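# Pour ball into middle arm's gutter, leave it resting

## Task

Transfer the ball out of the gutter it starts in and into the gutter that belongs to the middle arm (arm2), then leave that gutter resting on its support bar with the ball still inside. The box must not be noticeably moved, raised, rotated or tilted, or the task fails. Pouring the ball from one gutter into another is allowed. A gutter holds the ball only while its open end sits higher than the handle end; if the handle is held straight up, the ball rolls out.

## Robot and tools

Robots: three identical i2rt Big YAM arms named arm1, arm2 (the middle one) and arm3. Each has six joints, a five-fingered right hand and a wrist camera. Foot (base_link) poses in the scene frame, metres, quaternion wxyz: arm1 (-1.708, 0.537, 0.904) q(0.993, 0.005, -0.003, -0.122); arm2 (-0.010, 0.044, 0.934) q(0.710, -0.001, -0.001, -0.704); arm3 (1.720, 0.452, 0.951) q(0.100, 0.000, 0.008, -0.995). Each foot faces along its own +x. Reach is about 1.07 m from the joint-1 axis.

Frame: a single scene frame, origin on the floor, +z up, metres. Hand poses are [x, y, z, qw, qx, qy, qz] of the hand point, which sits 0.045 m in front of the palm. In the hand point's frame, +z runs along straight fingers, +y points out of the palm, +x goes across the palm away from the thumb. With joints 1, 5, 6 at 0 and the hand level and forward, the palm faces down with the thumb on the left. Fixed cameras: cam_end_1, cam_end_2, cam_gap_1, cam_gap_2, cam_side, cam_top; wrist cameras arm1_cam_wrist, arm2_cam_wrist, arm3_cam_wrist.

move: arguments arm1, arm2, arm3 (each optional; an omitted arm gets nothing new) and cameras (list of names, or ["all"], or []). Each arm's object may hold:
- joints: a dictionary of absolute targets by name. Arm joints in radians: joint1_rad -2.879..2.879 (base yaw, positive counter-clockwise from above), joint2_rad 0..3.141 (shoulder, positive lifts forward), joint3_rad 0..3.019 (elbow, positive opens), joint4_rad -1.692..1.57 (hand pitch, positive tips fingers up), joint5_rad -1.57..1.57 (sideways, positive to arm's right), joint6_rad -2.094..2.094 (roll, positive clockwise seen from behind). Hand keys on a -1..1 scale: hand_little, hand_ring, hand_middle, hand_index, hand_thumb_bend (+1 straight/open, -1 curled/closed), hand_thumb_turn (+1 beside palm, -1 across in front of it). hand_force_limit -1..1 is a setting mapping to about 0..10 N fingertip stop force (0..15 N for the thumb motors). hand_speed -0.96..1 is a setting, near zero speed at -1, full at +0.48 and above.
- target: an absolute hand pose, seven numbers as above, in the scene frame; the hand travels a straight line from its current hand_target toward it. When target is present, joints may contain only hand keys.
- speed: top path speed in m/s, 0.002..0.5, default 0.25; only valid with target. Rotation is capped at twice this in rad/s.
- min_time_s: 0.1..8 s, minimum duration of that arm's joint motions; used with joints.
All parts of one action start together; hand paths finish together, paced by the slowest, lasting 0.5..10 s; no action exceeds 15 s. Paths ignore obstacles and other arms. Expect the hand to lag, overshoot speed when near full stretch, and finish a centimetre or more off. A move with no action just returns full state and all images. Unknown keys make a call invalid; out-of-range values get it refused, and a refusal cancels the remaining move, wait and finished_scene calls in the same reply.

wait: seconds 0..10, plus optional cameras; commands nothing. zoom_image: camera and region [x0, y0, x1, y1] in pixels of that camera's latest image, at most 504 by 504. show_instructions: no arguments, shows the reference page. finished_scene: optional scene 1; irreversible, and the goal must hold with no robot help afterward.

Reading results: a "move:" line lists each arm sent motion with done or its worst status. joint_status and hand_status per key: done, off_target (resting short and maybe still pushing), time_out (joints keep pushing to a nearby target; on_its_own lists them, and "held at" shows the held target), not_followed (a safety check withheld targets; "joint command not followed" or "pose unreachable"), limit_stop_at_motor_heat. An arm under "as last shown" was not commanded and its lines are repeated. hand_stopped_by gives six words in order little, ring, middle, index, thumb_bend, thumb_turn: moving, target, force, stalled, fault. The *_load_n values are fingertip forces in N, positive when pushed open; a lost grip shows as loads dropping to about 0. hand is the measured pose, hand_target the pose the drive holds. Joint velocities in rad/s; "within noise" means still. Joint torques are raw drive outputs including gravity. MOTOR HOT warns of heating; OVER-TEMPERATURE FAULT means the arm went limp for 30-60 s.

Gripping: a finger motor only starts when its target changes by at least 0.002; it stops at the target or when load reaches hand_force_limit, then locks. The scene starts at hand_force_limit 0 and hand_speed -0.8, so raise the limit before gripping and use hand_speed -0.94 or slower for a soft grip. With the thumb turned in front, the hand can wrap objects 0.035-0.065 m thick, and handles down to about 0.025 m. A wrist bracket on the little-finger side sticks out and can collide.

Avoid: moving the box at all; knocking anything out of the work area; dropping the ball or gutters; hard contact between arms (including one hand gripping another's fingers); hitting fixed things hard; long pushes toward unreachable poses or holding the arm stretched, which overheats motors. Objects may occasionally get a small external nudge.

Each tool is called after "Call:" as name([rows], argument=value, ...), one row to a line, values as JSON.

Reference images:

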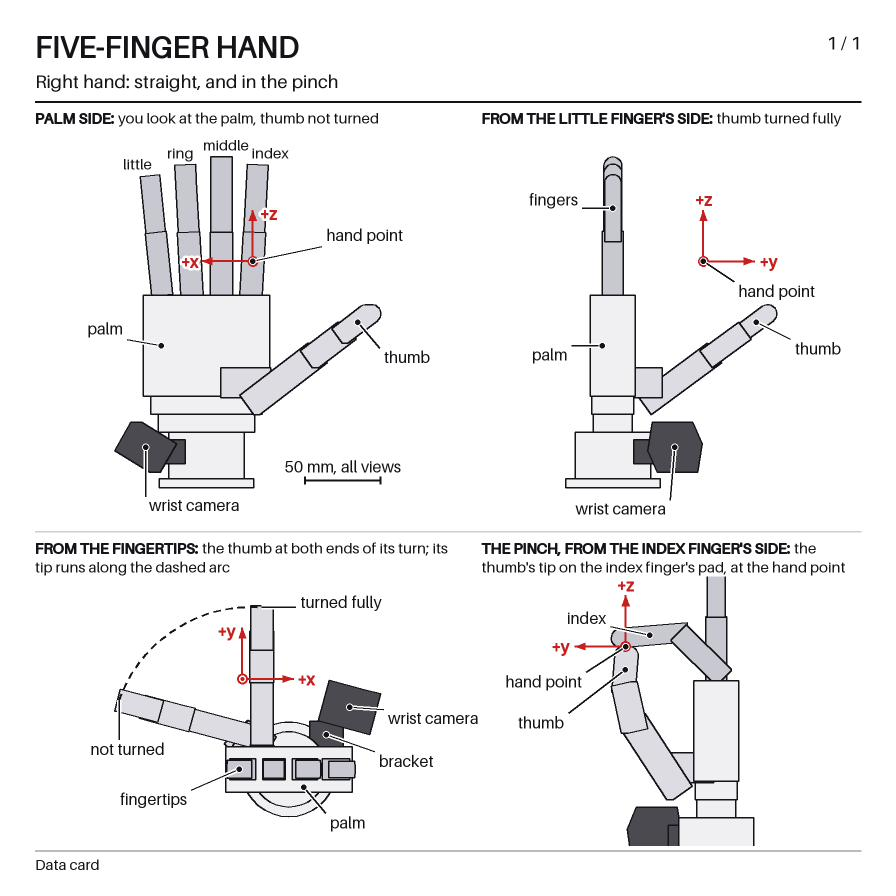

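## Session

Call:
move()

Scene clock: 0.00 s.
Joint torques (N m): no reading
Motor temperatures (°C): arm1=[27 32 29 34 27 27] | arm2=[32 33 30 25 28 27] | arm3=[38 28 25 32 27 28]
Heat: arm1: hottest joint4_rad 34 °C; arm2: hottest joint2_rad 33 °C; arm3: hottest joint1_rad 38 °C.
Joint velocities: within noise
arm1.joint_positions: joint1_rad=+0.726 joint2_rad=+0.638 joint3_rad=+1.380 joint4_rad=-1.245 joint5_rad=+0.031 joint6_rad=-1.195 hand_little=+1.000 hand_ring=+1.000 hand_middle=+1.000 hand_index=+1.000 hand_thumb_turn=+1.000 hand_thumb_bend=+1.000 hand_force_limit=+0.000 hand_speed=-0.800
arm1.joint_status: not commanded
arm1.hand_stopped_by: target,target,target,target,target,target
arm1.little_load_n: 0.0
arm1.ring_load_n: 0.0
arm1.middle_load_n: 0.0
arm1.index_load_n: 0.0
arm1.thumb_bend_load_n: 0.0
arm1.thumb_turn_load_n: 0.0
arm1.hand: x=-1.4670 y=+0.6026 z=+1.4013 quat_wxyz=(-0.203, +0.858, +0.036, +0.471) (m; scene frame)
arm1.hand_target: x=-1.4676 y=+0.6022 z=+1.4145 quat_wxyz=(-0.209, +0.850, +0.036, +0.483) (m; scene frame)
arm1.hand_status: not commanded
arm2.joint_positions: joint1_rad=+0.659 joint2_rad=+0.637 joint3_rad=+1.550 joint4_rad=-1.538 joint5_rad=-0.154 joint6_rad=-1.326 hand_little=+1.000 hand_ring=+1.000 hand_middle=+1.000 hand_index=+1.000 hand_thumb_turn=+1.000 hand_thumb_bend=+1.000 hand_force_limit=+0.000 hand_speed=-0.800
arm2.joint_status: not commanded
arm2.hand_stopped_by: target,target,target,target,target,target
arm2.little_load_n: 0.0
arm2.ring_load_n: 0.0
arm2.middle_load_n: 0.0
arm2.index_load_n: 0.0
arm2.thumb_bend_load_n: 0.0
arm2.thumb_turn_load_n: 0.0
arm2.hand: x=+0.0897 y=-0.1149 z=+1.4505 quat_wxyz=(+0.083, +0.764, -0.452, +0.452) (m; scene frame)
arm2.hand_target: x=+0.0892 y=-0.1142 z=+1.4607 quat_wxyz=(+0.087, +0.760, -0.448, +0.463) (m; scene frame)
arm2.hand_status: not commanded
arm3.joint_positions: joint1_rad=+0.242 joint2_rad=+0.635 joint3_rad=+1.359 joint4_rad=-1.149 joint5_rad=-0.046 joint6_rad=-1.300 hand_little=+1.000 hand_ring=+1.000 hand_middle=+1.000 hand_index=+1.000 hand_thumb_turn=+1.000 hand_thumb_bend=+1.000 hand_force_limit=+0.000 hand_speed=-0.800
arm3.joint_status: not commanded
arm3.hand_stopped_by: target,target,target,target,target,target
arm3.little_load_n: 0.0
arm3.ring_load_n: 0.0
arm3.middle_load_n: 0.0
arm3.index_load_n: 0.0
arm3.thumb_bend_load_n: 0.0
arm3.thumb_turn_load_n: 0.0
arm3.hand: x=+1.4583 y=+0.3654 z=+1.4599 quat_wxyz=(+0.501, +0.088, -0.837, +0.201) (m; scene frame)
arm3.hand_target: x=+1.4596 y=+0.3658 z=+1.4719 quat_wxyz=(+0.511, +0.088, -0.830, +0.204) (m; scene frame)
arm3.hand_status: not commanded
pictures: arm1_cam_wrist, arm2_cam_wrist, arm3_cam_wrist, cam_end_1, cam_end_2, cam_gap_1, cam_gap_2, cam_side, cam_top

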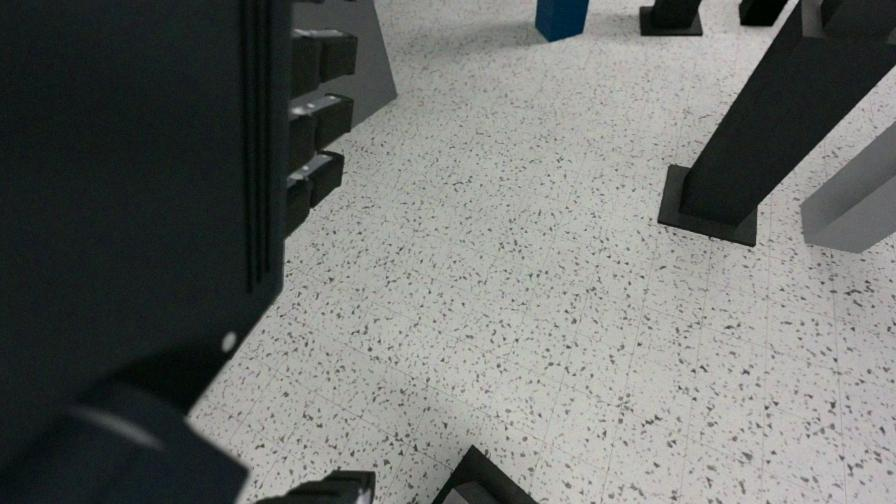

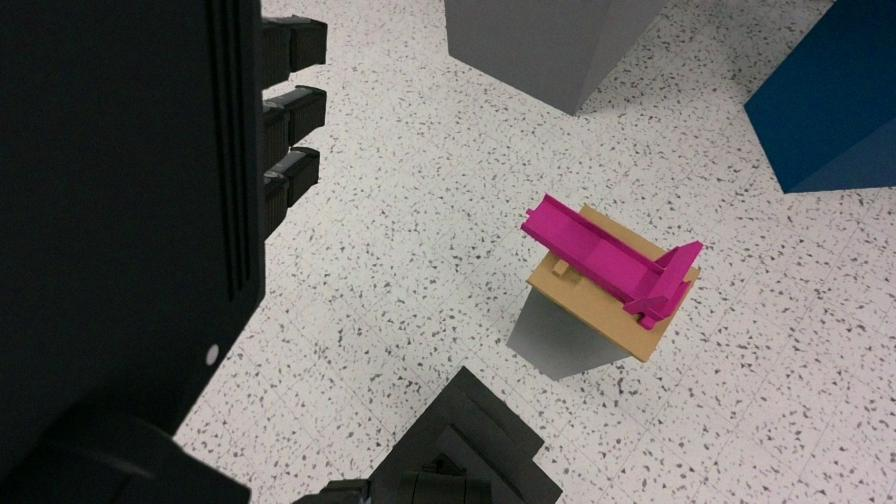

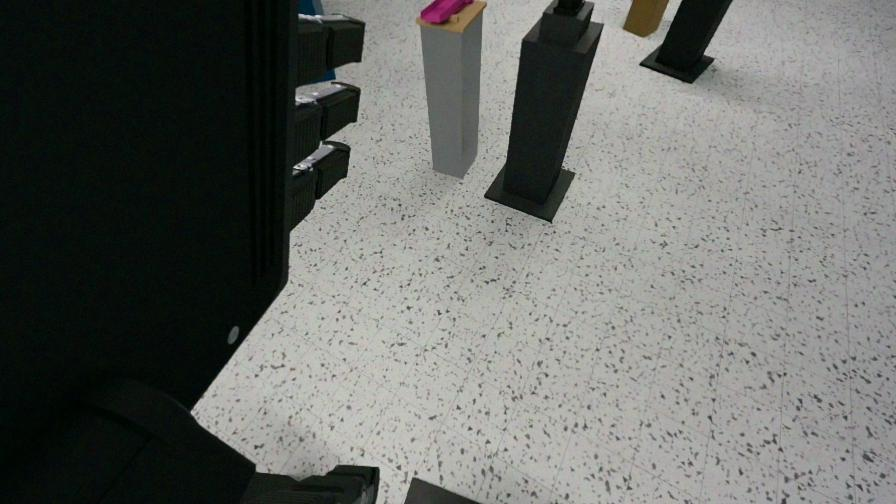

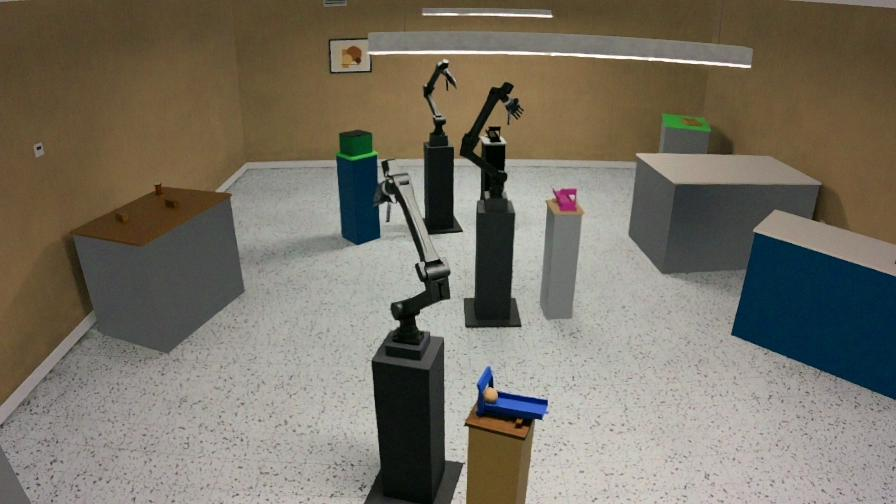

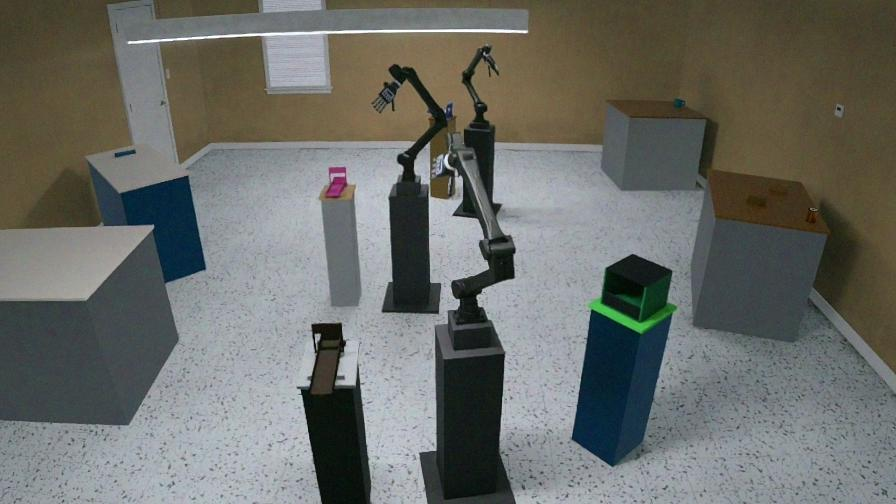

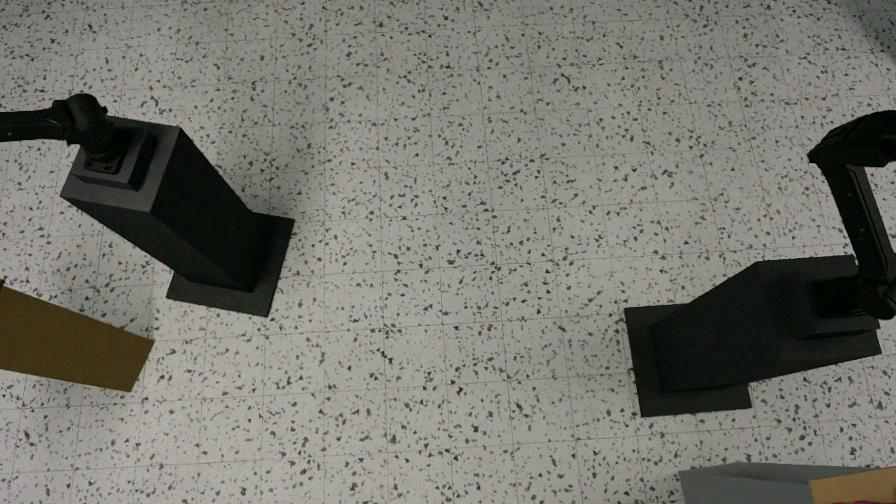

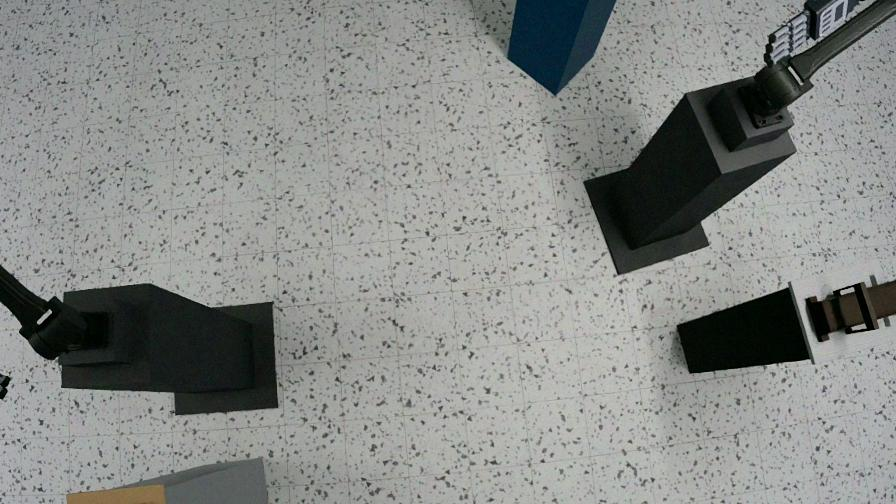

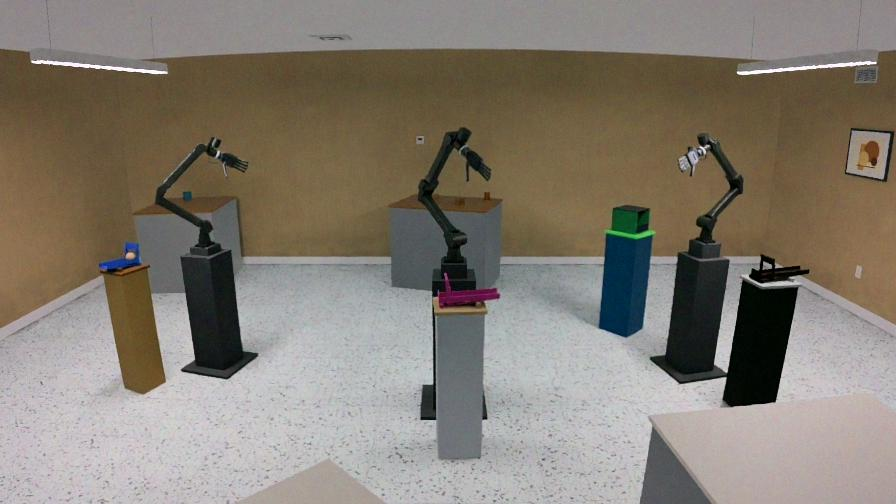

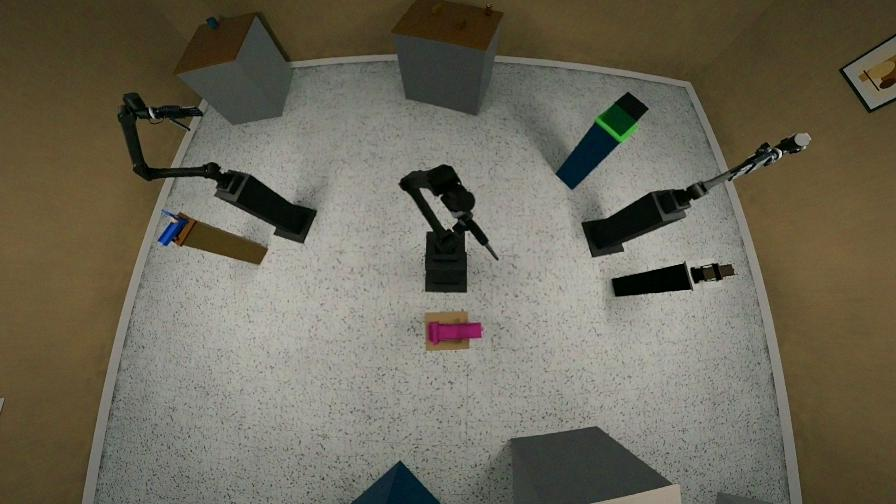

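Call:
zoom_image(camera="cam_end_1", region=[420, 330, 600, 450])

Call:
zoom_image(camera="cam_side", region=[60, 220, 200, 300])

Call:
zoom_image(camera="cam_side", region=[400, 260, 540, 340])

Call:
zoom_image(camera="arm2_cam_wrist", region=[480, 160, 740, 380])

Call:
zoom_image(camera="cam_top", region=[100, 180, 280, 280])

Call:
zoom_image(camera="cam_end_2", region=[280, 300, 400, 400])

Call:
zoom_image(camera="cam_gap_2", region=[760, 240, 896, 380])

Scaled by 2.800.

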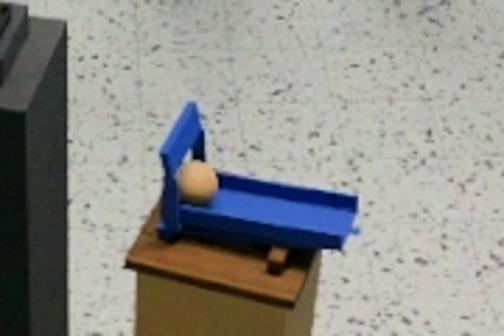

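Scaled by 3.600.

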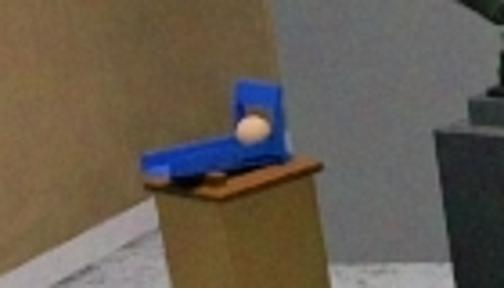

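Scaled by 3.600.

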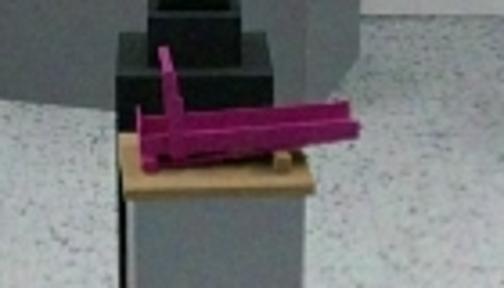

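Scaled by 1.938.

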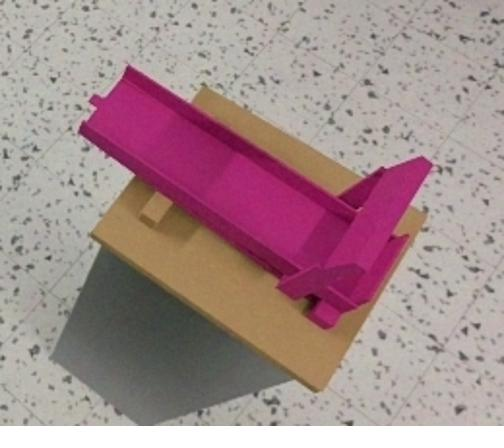

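Scaled by 2.800.

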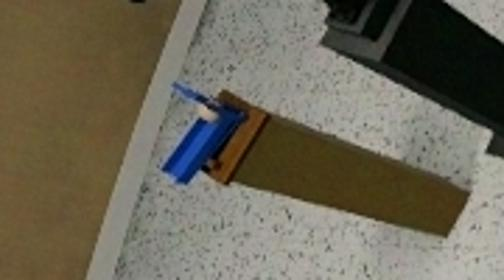

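Scaled by 4.200.

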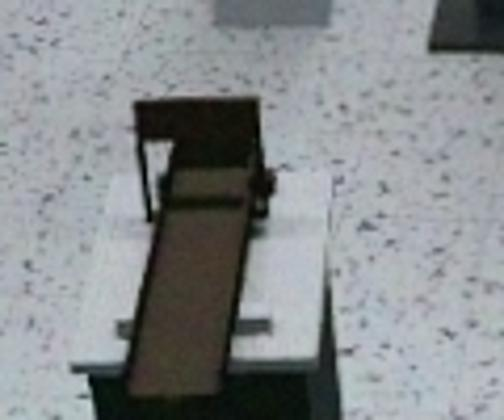

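Scaled by 3.600.

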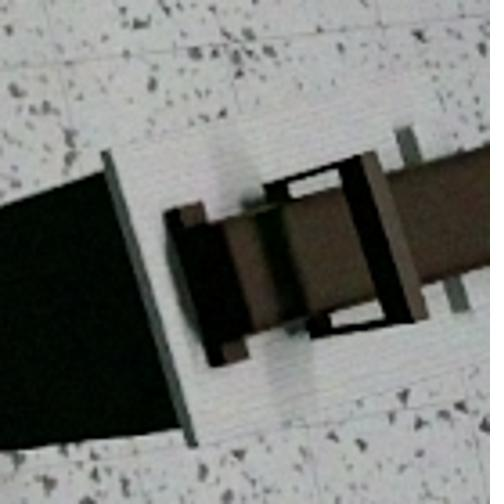

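Call:
move(arm2={"target": [0.0, -0.33, 1.27, 0, 0.7071, -0.7071, 0], "speed": 0.3}, cameras=["arm2_cam_wrist", "cam_side"])

Scene clock: 189.77 s.
Joint torques (N m): arm1=[0.32 1.67 7.9 3.03 0 -0.13] | arm2=[-1.44 -8.29 10.76 -0.5 0.13 0.2] | arm3=[0.21 1.73 8.36 2.15 0.04 -0.09]
Motor temperatures (°C): arm1=[27 31 35 32 27 27] | arm2=[31 33 35 25 26 26] | arm3=[36 28 31 30 25 28]
Heat: arm1: hottest joint3_rad 35 °C; arm2: hottest joint3_rad 35 °C; arm3: hottest joint1_rad 36 °C.
move: arm2 off_target
Joint velocities: within noise
arm1, arm3: as last shown
arm1.little_load_n: 0.5
arm2.joint_positions: joint1_rad=+0.180 joint2_rad=+1.357 joint3_rad=+1.550 joint4_rad=-1.670 joint5_rad=+0.016 joint6_rad=-1.404 hand_little=+1.000 hand_ring=+1.000 hand_middle=+1.000 hand_index=+1.000 hand_thumb_turn=+1.000 hand_thumb_bend=+1.000 hand_force_limit=+0.000 hand_speed=-0.800
arm2.joint_status: not commanded
arm2.hand_stopped_by: target,target,target,target,target,target
arm2.little_load_n: 0.0
arm2.ring_load_n: 0.0
arm2.middle_load_n: 0.0
arm2.index_load_n: 0.0
arm2.thumb_bend_load_n: 0.0
arm2.thumb_turn_load_n: 0.0
arm2.hand: x=+0.0020 y=-0.3270 z=+1.2529 quat_wxyz=(+0.034, +0.714, -0.699, +0.034) (m; scene frame)
arm2.hand_target: x=+0.0000 y=-0.3295 z=+1.2689 quat_wxyz=(+0.045, +0.706, -0.705, +0.047) (m; scene frame)
arm2.hand_status: off_target (0.017 m and 5.7 deg from the pose sent, 0.295 m and 61.3 deg at the start; a joint's target at an end of its range on 58 of 78 steps)
pictures: arm2_cam_wrist, cam_side
camera_calibration:
arm2_cam_wrist: T_world_to_cam=[[-0.969697, -0.237293, 0.0581317, -0.14704], [-0.192356, 0.888254, 0.417137, -0.232138], [-0.150619, 0.393314, -0.906983, 1.38193], [0, 0, 0, 1]] pos_world=[0.0209072, -0.372226, 1.35876]

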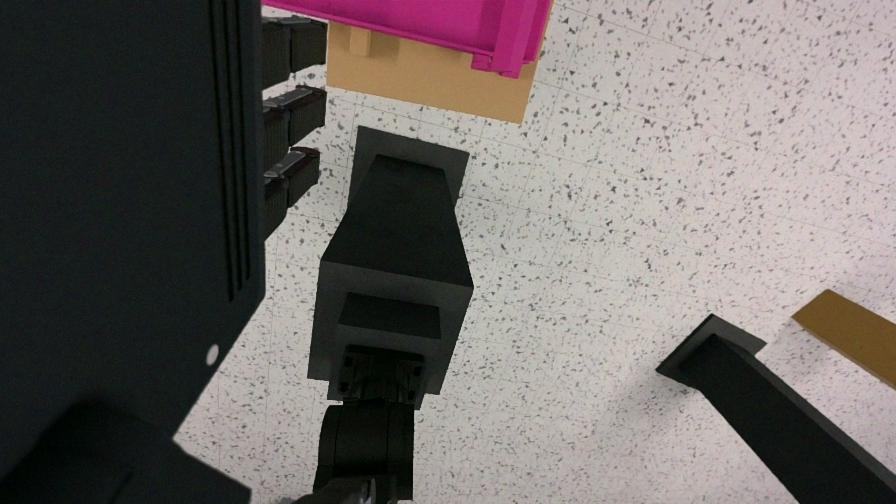

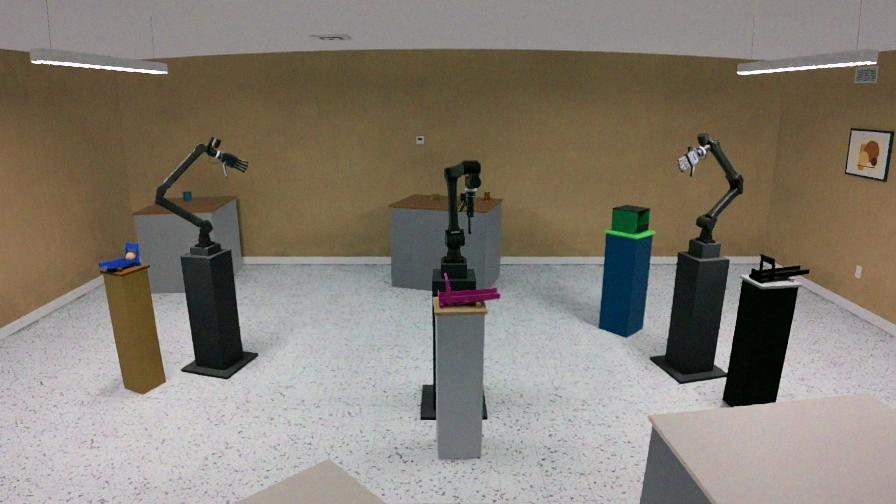

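Call:
move(arm2={"target": [0.0, -0.58, 1.30, 0, 0.7071, -0.7071, 0], "speed": 0.3}, arm1={"joints": {"joint1_rad": -2.25, "joint4_rad": -1.4, "joint5_rad": 0.0, "joint6_rad": -0.46}}, cameras=["arm2_cam_wrist", "arm1_cam_wrist"])

Scene clock: 204.63 s.
Joint torques (N m): arm1=[-1.79 1.73 7.95 1.96 0.02 0.03] | arm2=[-1.38 -13.98 12.37 0.1 0.15 -0.07] | arm3=[0.26 1.49 8.59 2.03 0 -0.07]
Motor temperatures (°C): arm1=[26 31 35 32 27 27] | arm2=[31 33 36 25 26 26] | arm3=[36 28 31 30 25 28]
Heat: arm1: hottest joint3_rad 35 °C; arm2: hottest joint3_rad 36 °C; arm3: hottest joint1_rad 36 °C.
move: arm1 done; arm2 off_target
Joint velocities: within noise
arm1.joint_positions: joint1_rad=-2.233 joint2_rad=+0.638 joint3_rad=+1.380 joint4_rad=-1.390 joint5_rad=+0.001 joint6_rad=-0.468 hand_little=+1.000 hand_ring=+1.000 hand_middle=+1.000 hand_index=+1.000 hand_thumb_turn=+1.000 hand_thumb_bend=+1.000 hand_force_limit=+0.000 hand_speed=-0.800
arm1.joint_status: all done
arm1.hand_stopped_by: target,target,target,target,target,target
arm1.little_load_n: 0.0
arm1.ring_load_n: 0.0
arm1.middle_load_n: 0.0
arm1.index_load_n: 0.0
arm1.thumb_bend_load_n: 0.0
arm1.thumb_turn_load_n: 0.0
arm1.hand: x=-1.8787 y=+0.4022 z=+1.3542 quat_wxyz=(+0.281, -0.195, -0.876, +0.339) (m; scene frame)
arm1.hand_target: x=-1.8782 y=+0.4061 z=+1.3632 quat_wxyz=(+0.286, -0.205, -0.871, +0.343) (m; scene frame)
arm1.hand_status: not commanded
arm2.joint_positions: joint1_rad=+0.118 joint2_rad=+1.927 joint3_rad=+2.326 joint4_rad=-1.676 joint5_rad=+0.035 joint6_rad=-1.482 hand_little=+1.000 hand_ring=+1.000 hand_middle=+1.000 hand_index=+1.000 hand_thumb_turn=+1.000 hand_thumb_bend=+1.000 hand_force_limit=+0.000 hand_speed=-0.800
arm2.joint_status: not commanded
arm2.hand_stopped_by: target,target,target,target,target,target
arm2.little_load_n: 0.0
arm2.ring_load_n: 0.0
arm2.middle_load_n: 0.0
arm2.index_load_n: 0.0
arm2.thumb_bend_load_n: 0.0
arm2.thumb_turn_load_n: 0.0
arm2.hand: x=+0.0036 y=-0.5704 z=+1.2804 quat_wxyz=(+0.106, +0.711, -0.688, +0.104) (m; scene frame)
arm2.hand_target: x=-0.0001 y=-0.5784 z=+1.2991 quat_wxyz=(+0.123, +0.710, -0.683, +0.120) (m; scene frame)
arm2.hand_status: off_target (0.022 m and 17.2 deg from the pose sent, 0.257 m and 5.7 deg at the start; a joint's target at an end of its range on 74 of 74 steps)
arm3: as last shown
pictures: arm1_cam_wrist, arm2_cam_wrist
camera_calibration:
arm1_cam_wrist: T_world_to_cam=[[-0.0692873, 0.793091, -0.605149, 0.373265], [0.986117, -0.0373114, -0.161806, 2.08912], [-0.150906, -0.607959, -0.779496, 1.12716], [0, 0, 0, 1]] pos_world=[-1.86416, 0.467179, 1.44253]
arm2_cam_wrist: T_world_to_cam=[[-0.966782, -0.231978, 0.107323, -0.264791], [-0.202701, 0.951616, 0.230955, 0.247477], [-0.155706, 0.201529, -0.967027, 1.47037], [0, 0, 0, 1]] pos_world=[0.0231144, -0.59325, 1.39315]

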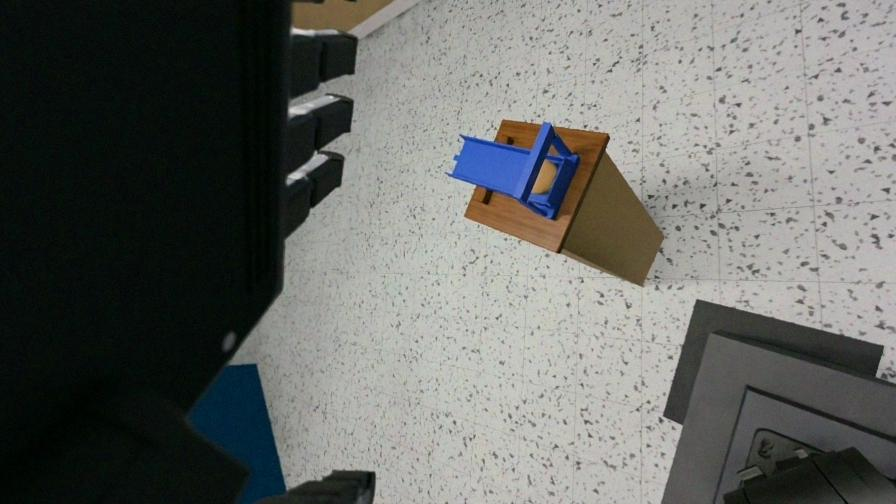

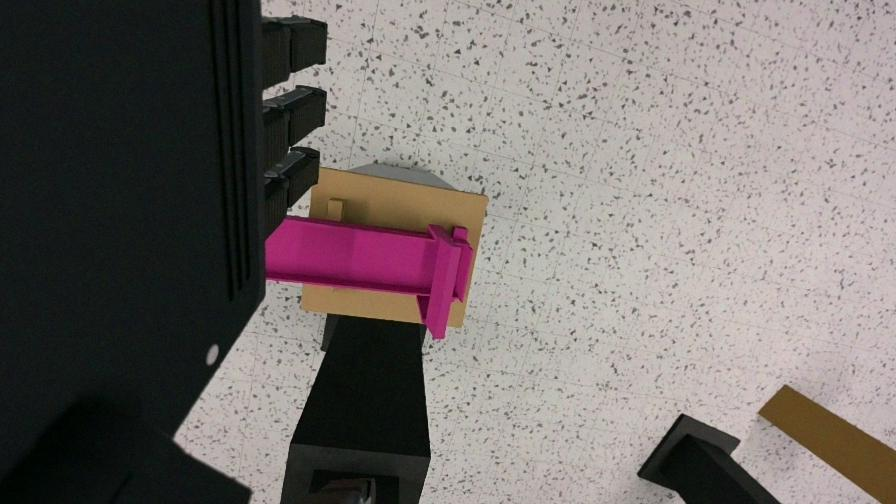

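Call:
zoom_image(camera="arm2_cam_wrist", region=[250, 150, 510, 350])

Call:
zoom_image(camera="arm1_cam_wrist", region=[430, 100, 630, 260])

Scaled by 1.938.

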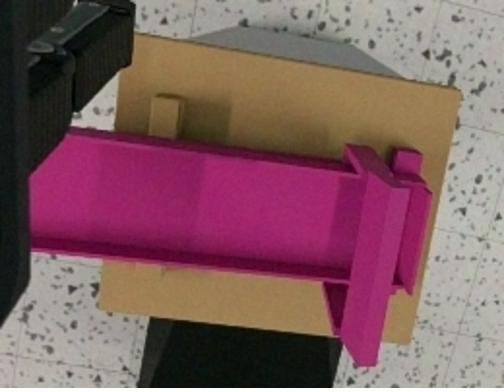

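Scaled by 2.520.

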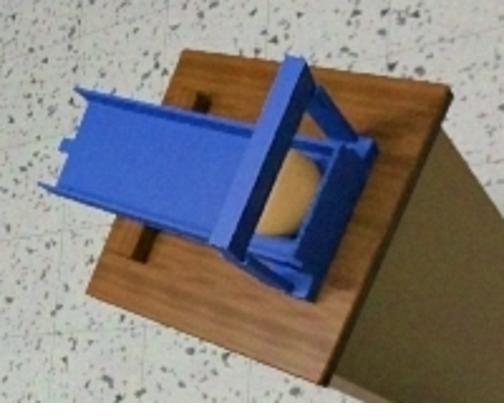

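Call:
move(arm2={"target": [0.02, -0.45, 1.28, 0, 0.7071, -0.7071, 0], "speed": 0.3}, arm1={"target": [-2.02, 0.30, 1.27, 0, 0.245, 0.97, 0], "speed": 0.3}, cameras=["arm2_cam_wrist", "arm1_cam_wrist"])

Call:
zoom_image(camera="arm2_cam_wrist", region=[250, 50, 610, 310])

Call:
zoom_image(camera="arm1_cam_wrist", region=[380, 60, 700, 310])

Scene clock: 252.47 s.
Joint torques (N m): arm1=[-1.26 -9.05 11.23 0.32 -0.11 0.04] | arm2=[-0.26 -12.86 7.41 -0.1 -0.12 0.18] | arm3=[-0.09 1.32 8.69 2.19 0.03 -0.09]
Motor temperatures (°C): arm1=[26 31 36 32 27 27] | arm2=[31 34 44 25 26 26] | arm3=[36 28 32 30 25 27]
Heat: arm1: hottest joint3_rad 36 °C; arm2: hottest joint3_rad 44 °C; arm3: hottest joint1_rad 36 °C.
move: arm1 off_target; arm2 off_target
Joint velocities: within noise
arm1.joint_positions: joint1_rad=-2.241 joint2_rad=+1.430 joint3_rad=+1.720 joint4_rad=-1.694 joint5_rad=-0.003 joint6_rad=-0.445 hand_little=+1.000 hand_ring=+1.000 hand_middle=+1.000 hand_index=+1.000 hand_thumb_turn=+1.000 hand_thumb_bend=+1.000 hand_force_limit=+0.000 hand_speed=-0.800
arm1.joint_status: not commanded
arm1.hand_stopped_by: target,target,target,target,target,target
arm1.little_load_n: 0.0
arm1.ring_load_n: 0.0
arm1.middle_load_n: 0.0
arm1.index_load_n: 0.0
arm1.thumb_bend_load_n: 0.0
arm1.thumb_turn_load_n: 0.0
arm1.hand: x=-2.0099 y=+0.3008 z=+1.2483 quat_wxyz=(+0.049, -0.232, -0.970, +0.061) (m; scene frame)
arm1.hand_target: x=-2.0191 y=+0.3007 z=+1.2688 quat_wxyz=(+0.064, -0.243, -0.964, +0.080) (m; scene frame)
arm1.hand_status: off_target (0.024 m and 9.1 deg from the pose sent, 0.194 m and 52.3 deg at the start; a joint's target at an end of its range on 40 of 74 steps)
arm2.joint_positions: joint1_rad=+0.166 joint2_rad=+1.662 joint3_rad=+1.944 joint4_rad=-1.676 joint5_rad=+0.028 joint6_rad=-1.416 hand_little=+1.000 hand_ring=+1.000 hand_middle=+1.000 hand_index=+1.000 hand_thumb_turn=+1.000 hand_thumb_bend=+1.000 hand_force_limit=+0.000 hand_speed=-0.800
arm2.joint_status: not commanded
arm2.hand_stopped_by: target,target,target,target,target,target
arm2.little_load_n: 0.0
arm2.ring_load_n: 0.0
arm2.middle_load_n: 0.0
arm2.index_load_n: 0.0
arm2.thumb_bend_load_n: 0.0
arm2.thumb_turn_load_n: 0.0
arm2.hand: x=+0.0168 y=-0.4567 z=+1.2737 quat_wxyz=(+0.064, +0.710, -0.698, +0.065) (m; scene frame)
arm2.hand_target: x=+0.0198 y=-0.4499 z=+1.2792 quat_wxyz=(+0.064, +0.708, -0.700, +0.069) (m; scene frame)
arm2.hand_status: off_target (0.010 m and 10.5 deg from the pose sent, 0.122 m and 17.2 deg at the start; a joint's target at an end of its range on 72 of 74 steps)
arm3: as last shown
arm3.thumb_turn_load_n: 0.5
pictures: arm1_cam_wrist, arm2_cam_wrist
camera_calibration:
arm1_cam_wrist: T_world_to_cam=[[0.197088, 0.969332, -0.146806, 0.290737], [0.906841, -0.123345, 0.403021, 1.35901], [0.372553, -0.212561, -0.903339, 2.05084], [0, 0, 0, 1]] pos_world=[-2.05375, 0.321734, 1.34757]
arm2_cam_wrist: T_world_to_cam=[[-0.97077, -0.227696, 0.0758952, -0.182911], [-0.189627, 0.921468, 0.339026, -0.00805756], [-0.14713, 0.314724, -0.937711, 1.45714], [0, 0, 0, 1]] pos_world=[0.0352955, -0.492819, 1.38299]

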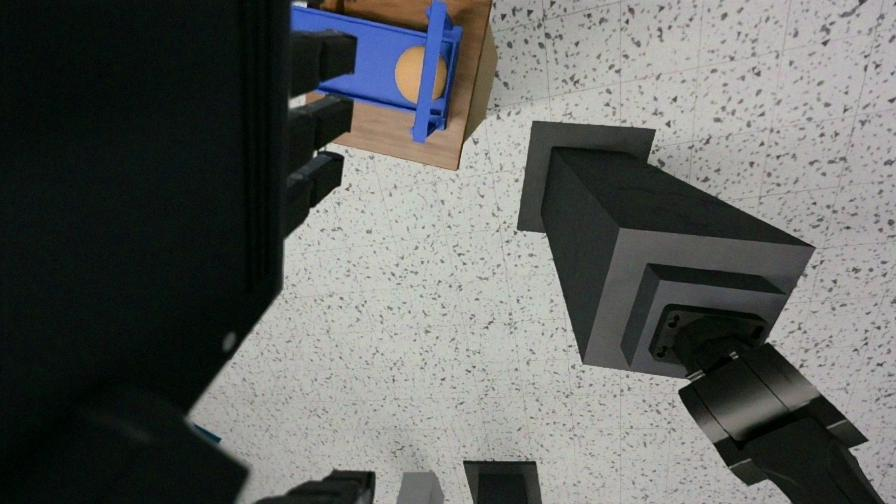

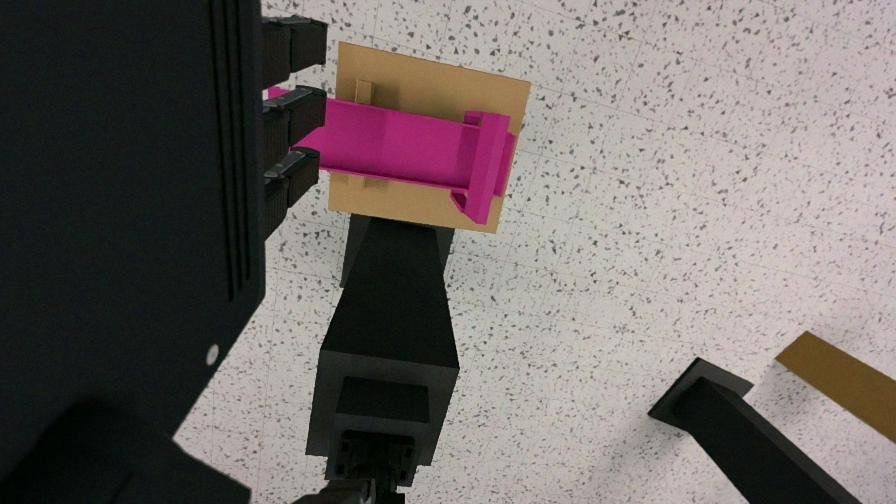

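Scaled by 1.400.

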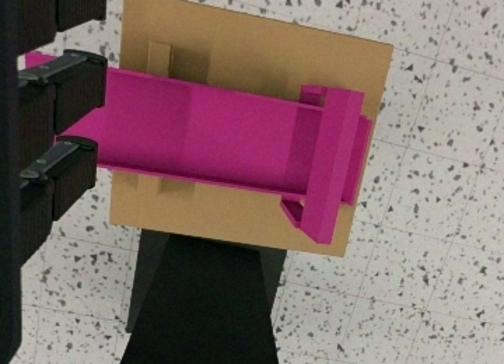

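Scaled by 1.575.

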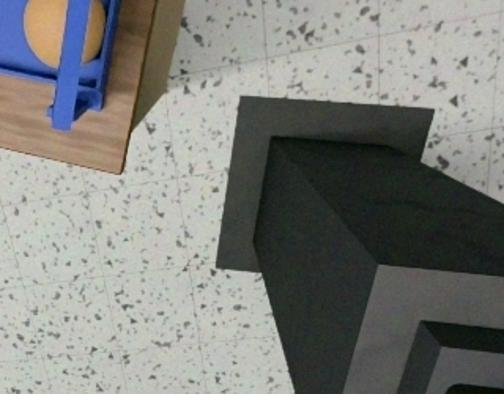

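Call:
move(arm2={"target": [-0.069, -0.4285, 1.10, 0, 0.7314, -0.6823, 0], "speed": 0.2}, arm1={"target": [-2.12, 0.23, 1.25, 0, 0.245, 0.97, 0], "speed": 0.3}, cameras=["arm2_cam_wrist", "arm1_cam_wrist"])

Call:
zoom_image(camera="arm2_cam_wrist", region=[200, 50, 700, 450])

Call:
zoom_image(camera="arm1_cam_wrist", region=[280, 0, 640, 250])

Scene clock: 358.77 s.
Joint torques (N m): arm1=[-2.02 -12.63 11.23 0.32 -0.08 -0.1] | arm2=[-1.2 -10.93 7.43 0.16 -0.12 -0.07] | arm3=[0.73 1.96 8.58 2 0.03 -0.03]
Motor temperatures (°C): arm1=[26 32 48 31 27 27] | arm2=[30 36 38 24 26 26] | arm3=[35 28 32 29 25 27]
Heat: arm1: hottest joint3_rad 48 °C; arm2: hottest joint3_rad 38 °C; arm3: hottest joint1_rad 35 °C.
move: arm1 off_target; arm2 done
Joint velocities: within noise
arm1.joint_positions: joint1_rad=-2.248 joint2_rad=+1.746 joint3_rad=+2.055 joint4_rad=-1.697 joint5_rad=-0.003 joint6_rad=-0.444 hand_little=+1.000 hand_ring=+1.000 hand_middle=+1.000 hand_index=+1.000 hand_thumb_turn=+1.000 hand_thumb_bend=+1.000 hand_force_limit=+0.000 hand_speed=-0.800
arm1.joint_status: not commanded
arm1.hand_stopped_by: target,target,target,target,target,target
arm1.little_load_n: 0.0
arm1.ring_load_n: 0.0
arm1.middle_load_n: 0.0
arm1.index_load_n: 0.0
arm1.thumb_bend_load_n: 0.0
arm1.thumb_turn_load_n: 0.0
arm1.hand: x=-2.1077 y=+0.2295 z=+1.2298 quat_wxyz=(+0.054, -0.235, -0.968, +0.067) (m; scene frame)
arm1.hand_target: x=-2.1189 y=+0.2309 z=+1.2490 quat_wxyz=(+0.070, -0.244, -0.964, +0.086) (m; scene frame)
arm1.hand_status: off_target (0.024 m and 9.9 deg from the pose sent, 0.131 m and 9.1 deg at the start; a joint's target at an end of its range on 57 of 58 steps)
arm2.joint_positions: joint1_rad=+0.003 joint2_rad=+1.657 joint3_rad=+1.488 joint4_rad=-1.406 joint5_rad=+0.001 joint6_rad=-1.621 hand_little=+1.000 hand_ring=+1.000 hand_middle=+1.000 hand_index=+1.000 hand_thumb_turn=+1.000 hand_thumb_bend=+1.000 hand_force_limit=+0.000 hand_speed=-0.800
arm2.joint_status: not commanded
arm2.hand_stopped_by: target,target,target,target,target,target
arm2.little_load_n: 0.0
arm2.ring_load_n: 0.0
arm2.middle_load_n: 0.0
arm2.index_load_n: 0.0
arm2.thumb_bend_load_n: 0.0
arm2.thumb_turn_load_n: 0.0
arm2.hand: x=-0.0673 y=-0.4261 z=+1.1047 quat_wxyz=(+0.000, +0.729, -0.685, -0.001) (m; scene frame)
arm2.hand_target: x=-0.0690 y=-0.4285 z=+1.1000 quat_wxyz=(+0.000, +0.731, -0.682, +0.000) (m; scene frame)
arm2.hand_status: done (0.006 m and 0.5 deg from the pose sent, 0.196 m and 10.9 deg at the start)
arm3: as last shown
arm3.thumb_turn_load_n: 0.0
pictures: arm1_cam_wrist, arm2_cam_wrist
camera_calibration:
arm1_cam_wrist: T_world_to_cam=[[0.201767, 0.966487, -0.158723, 0.401597], [0.910869, -0.125595, 0.39312, 1.46765], [0.360011, -0.223895, -0.905684, 2.03448], [0, 0, 0, 1]] pos_world=[-2.1503, 0.2517, 1.32938]
arm2_cam_wrist: T_world_to_cam=[[-0.959039, -0.280764, 0.0376344, -0.224283], [-0.22462, 0.834667, 0.502869, -0.215318], [-0.1726, 0.473817, -0.863543, 1.26083], [0, 0, 0, 1]] pos_world=[-0.0458428, -0.480653, 1.2055]

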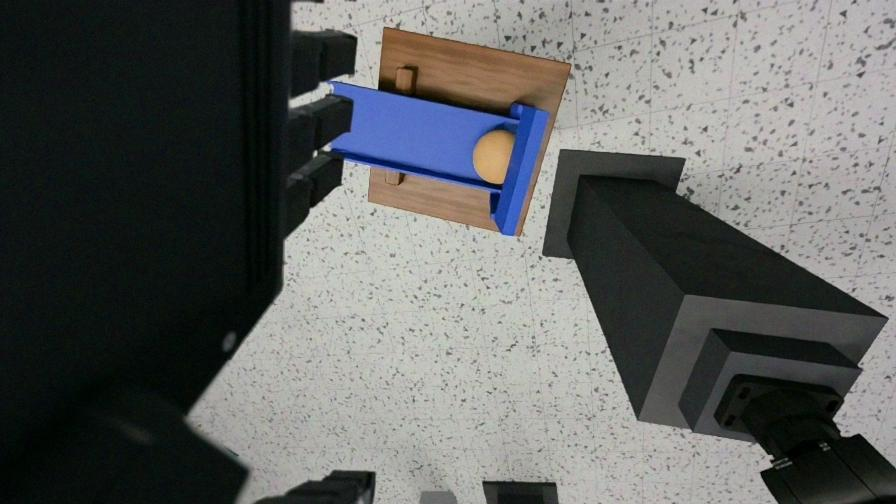

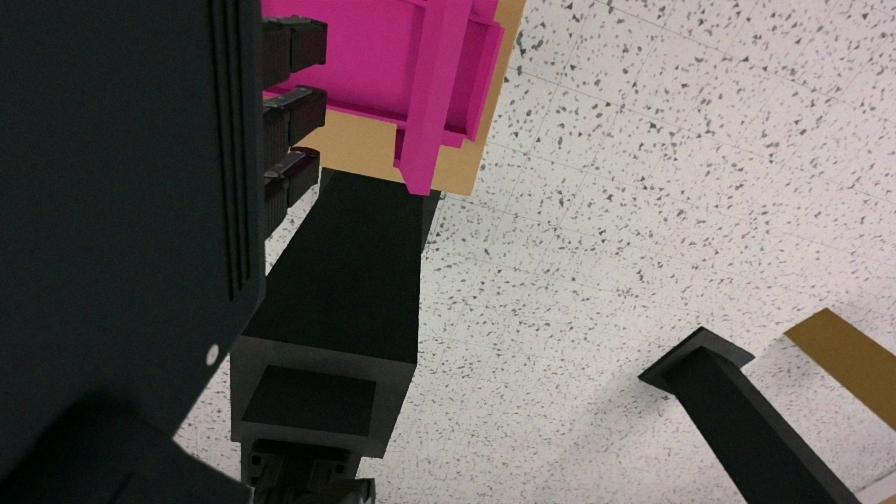

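Scaled by 1.008.

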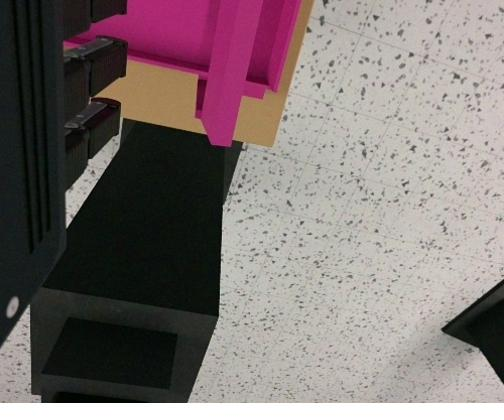

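Scaled by 1.400.

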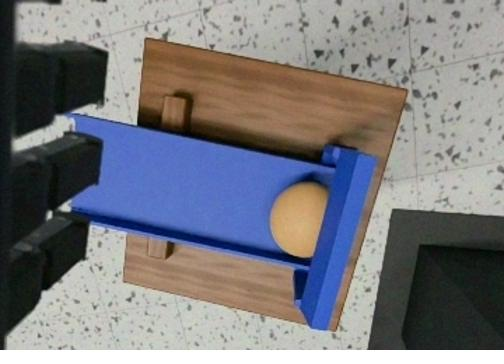

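Call:
zoom_image(camera="arm1_cam_wrist", region=[460, 80, 580, 250])

Call:
zoom_image(camera="arm2_cam_wrist", region=[360, 0, 540, 210])

Scaled by 2.965.

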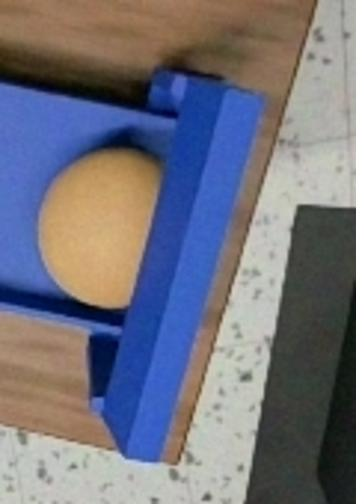

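Scaled by 2.400.

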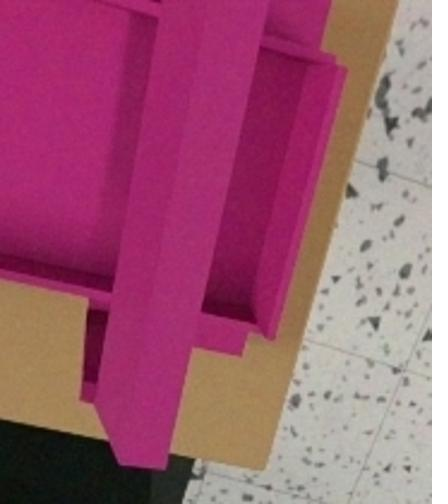

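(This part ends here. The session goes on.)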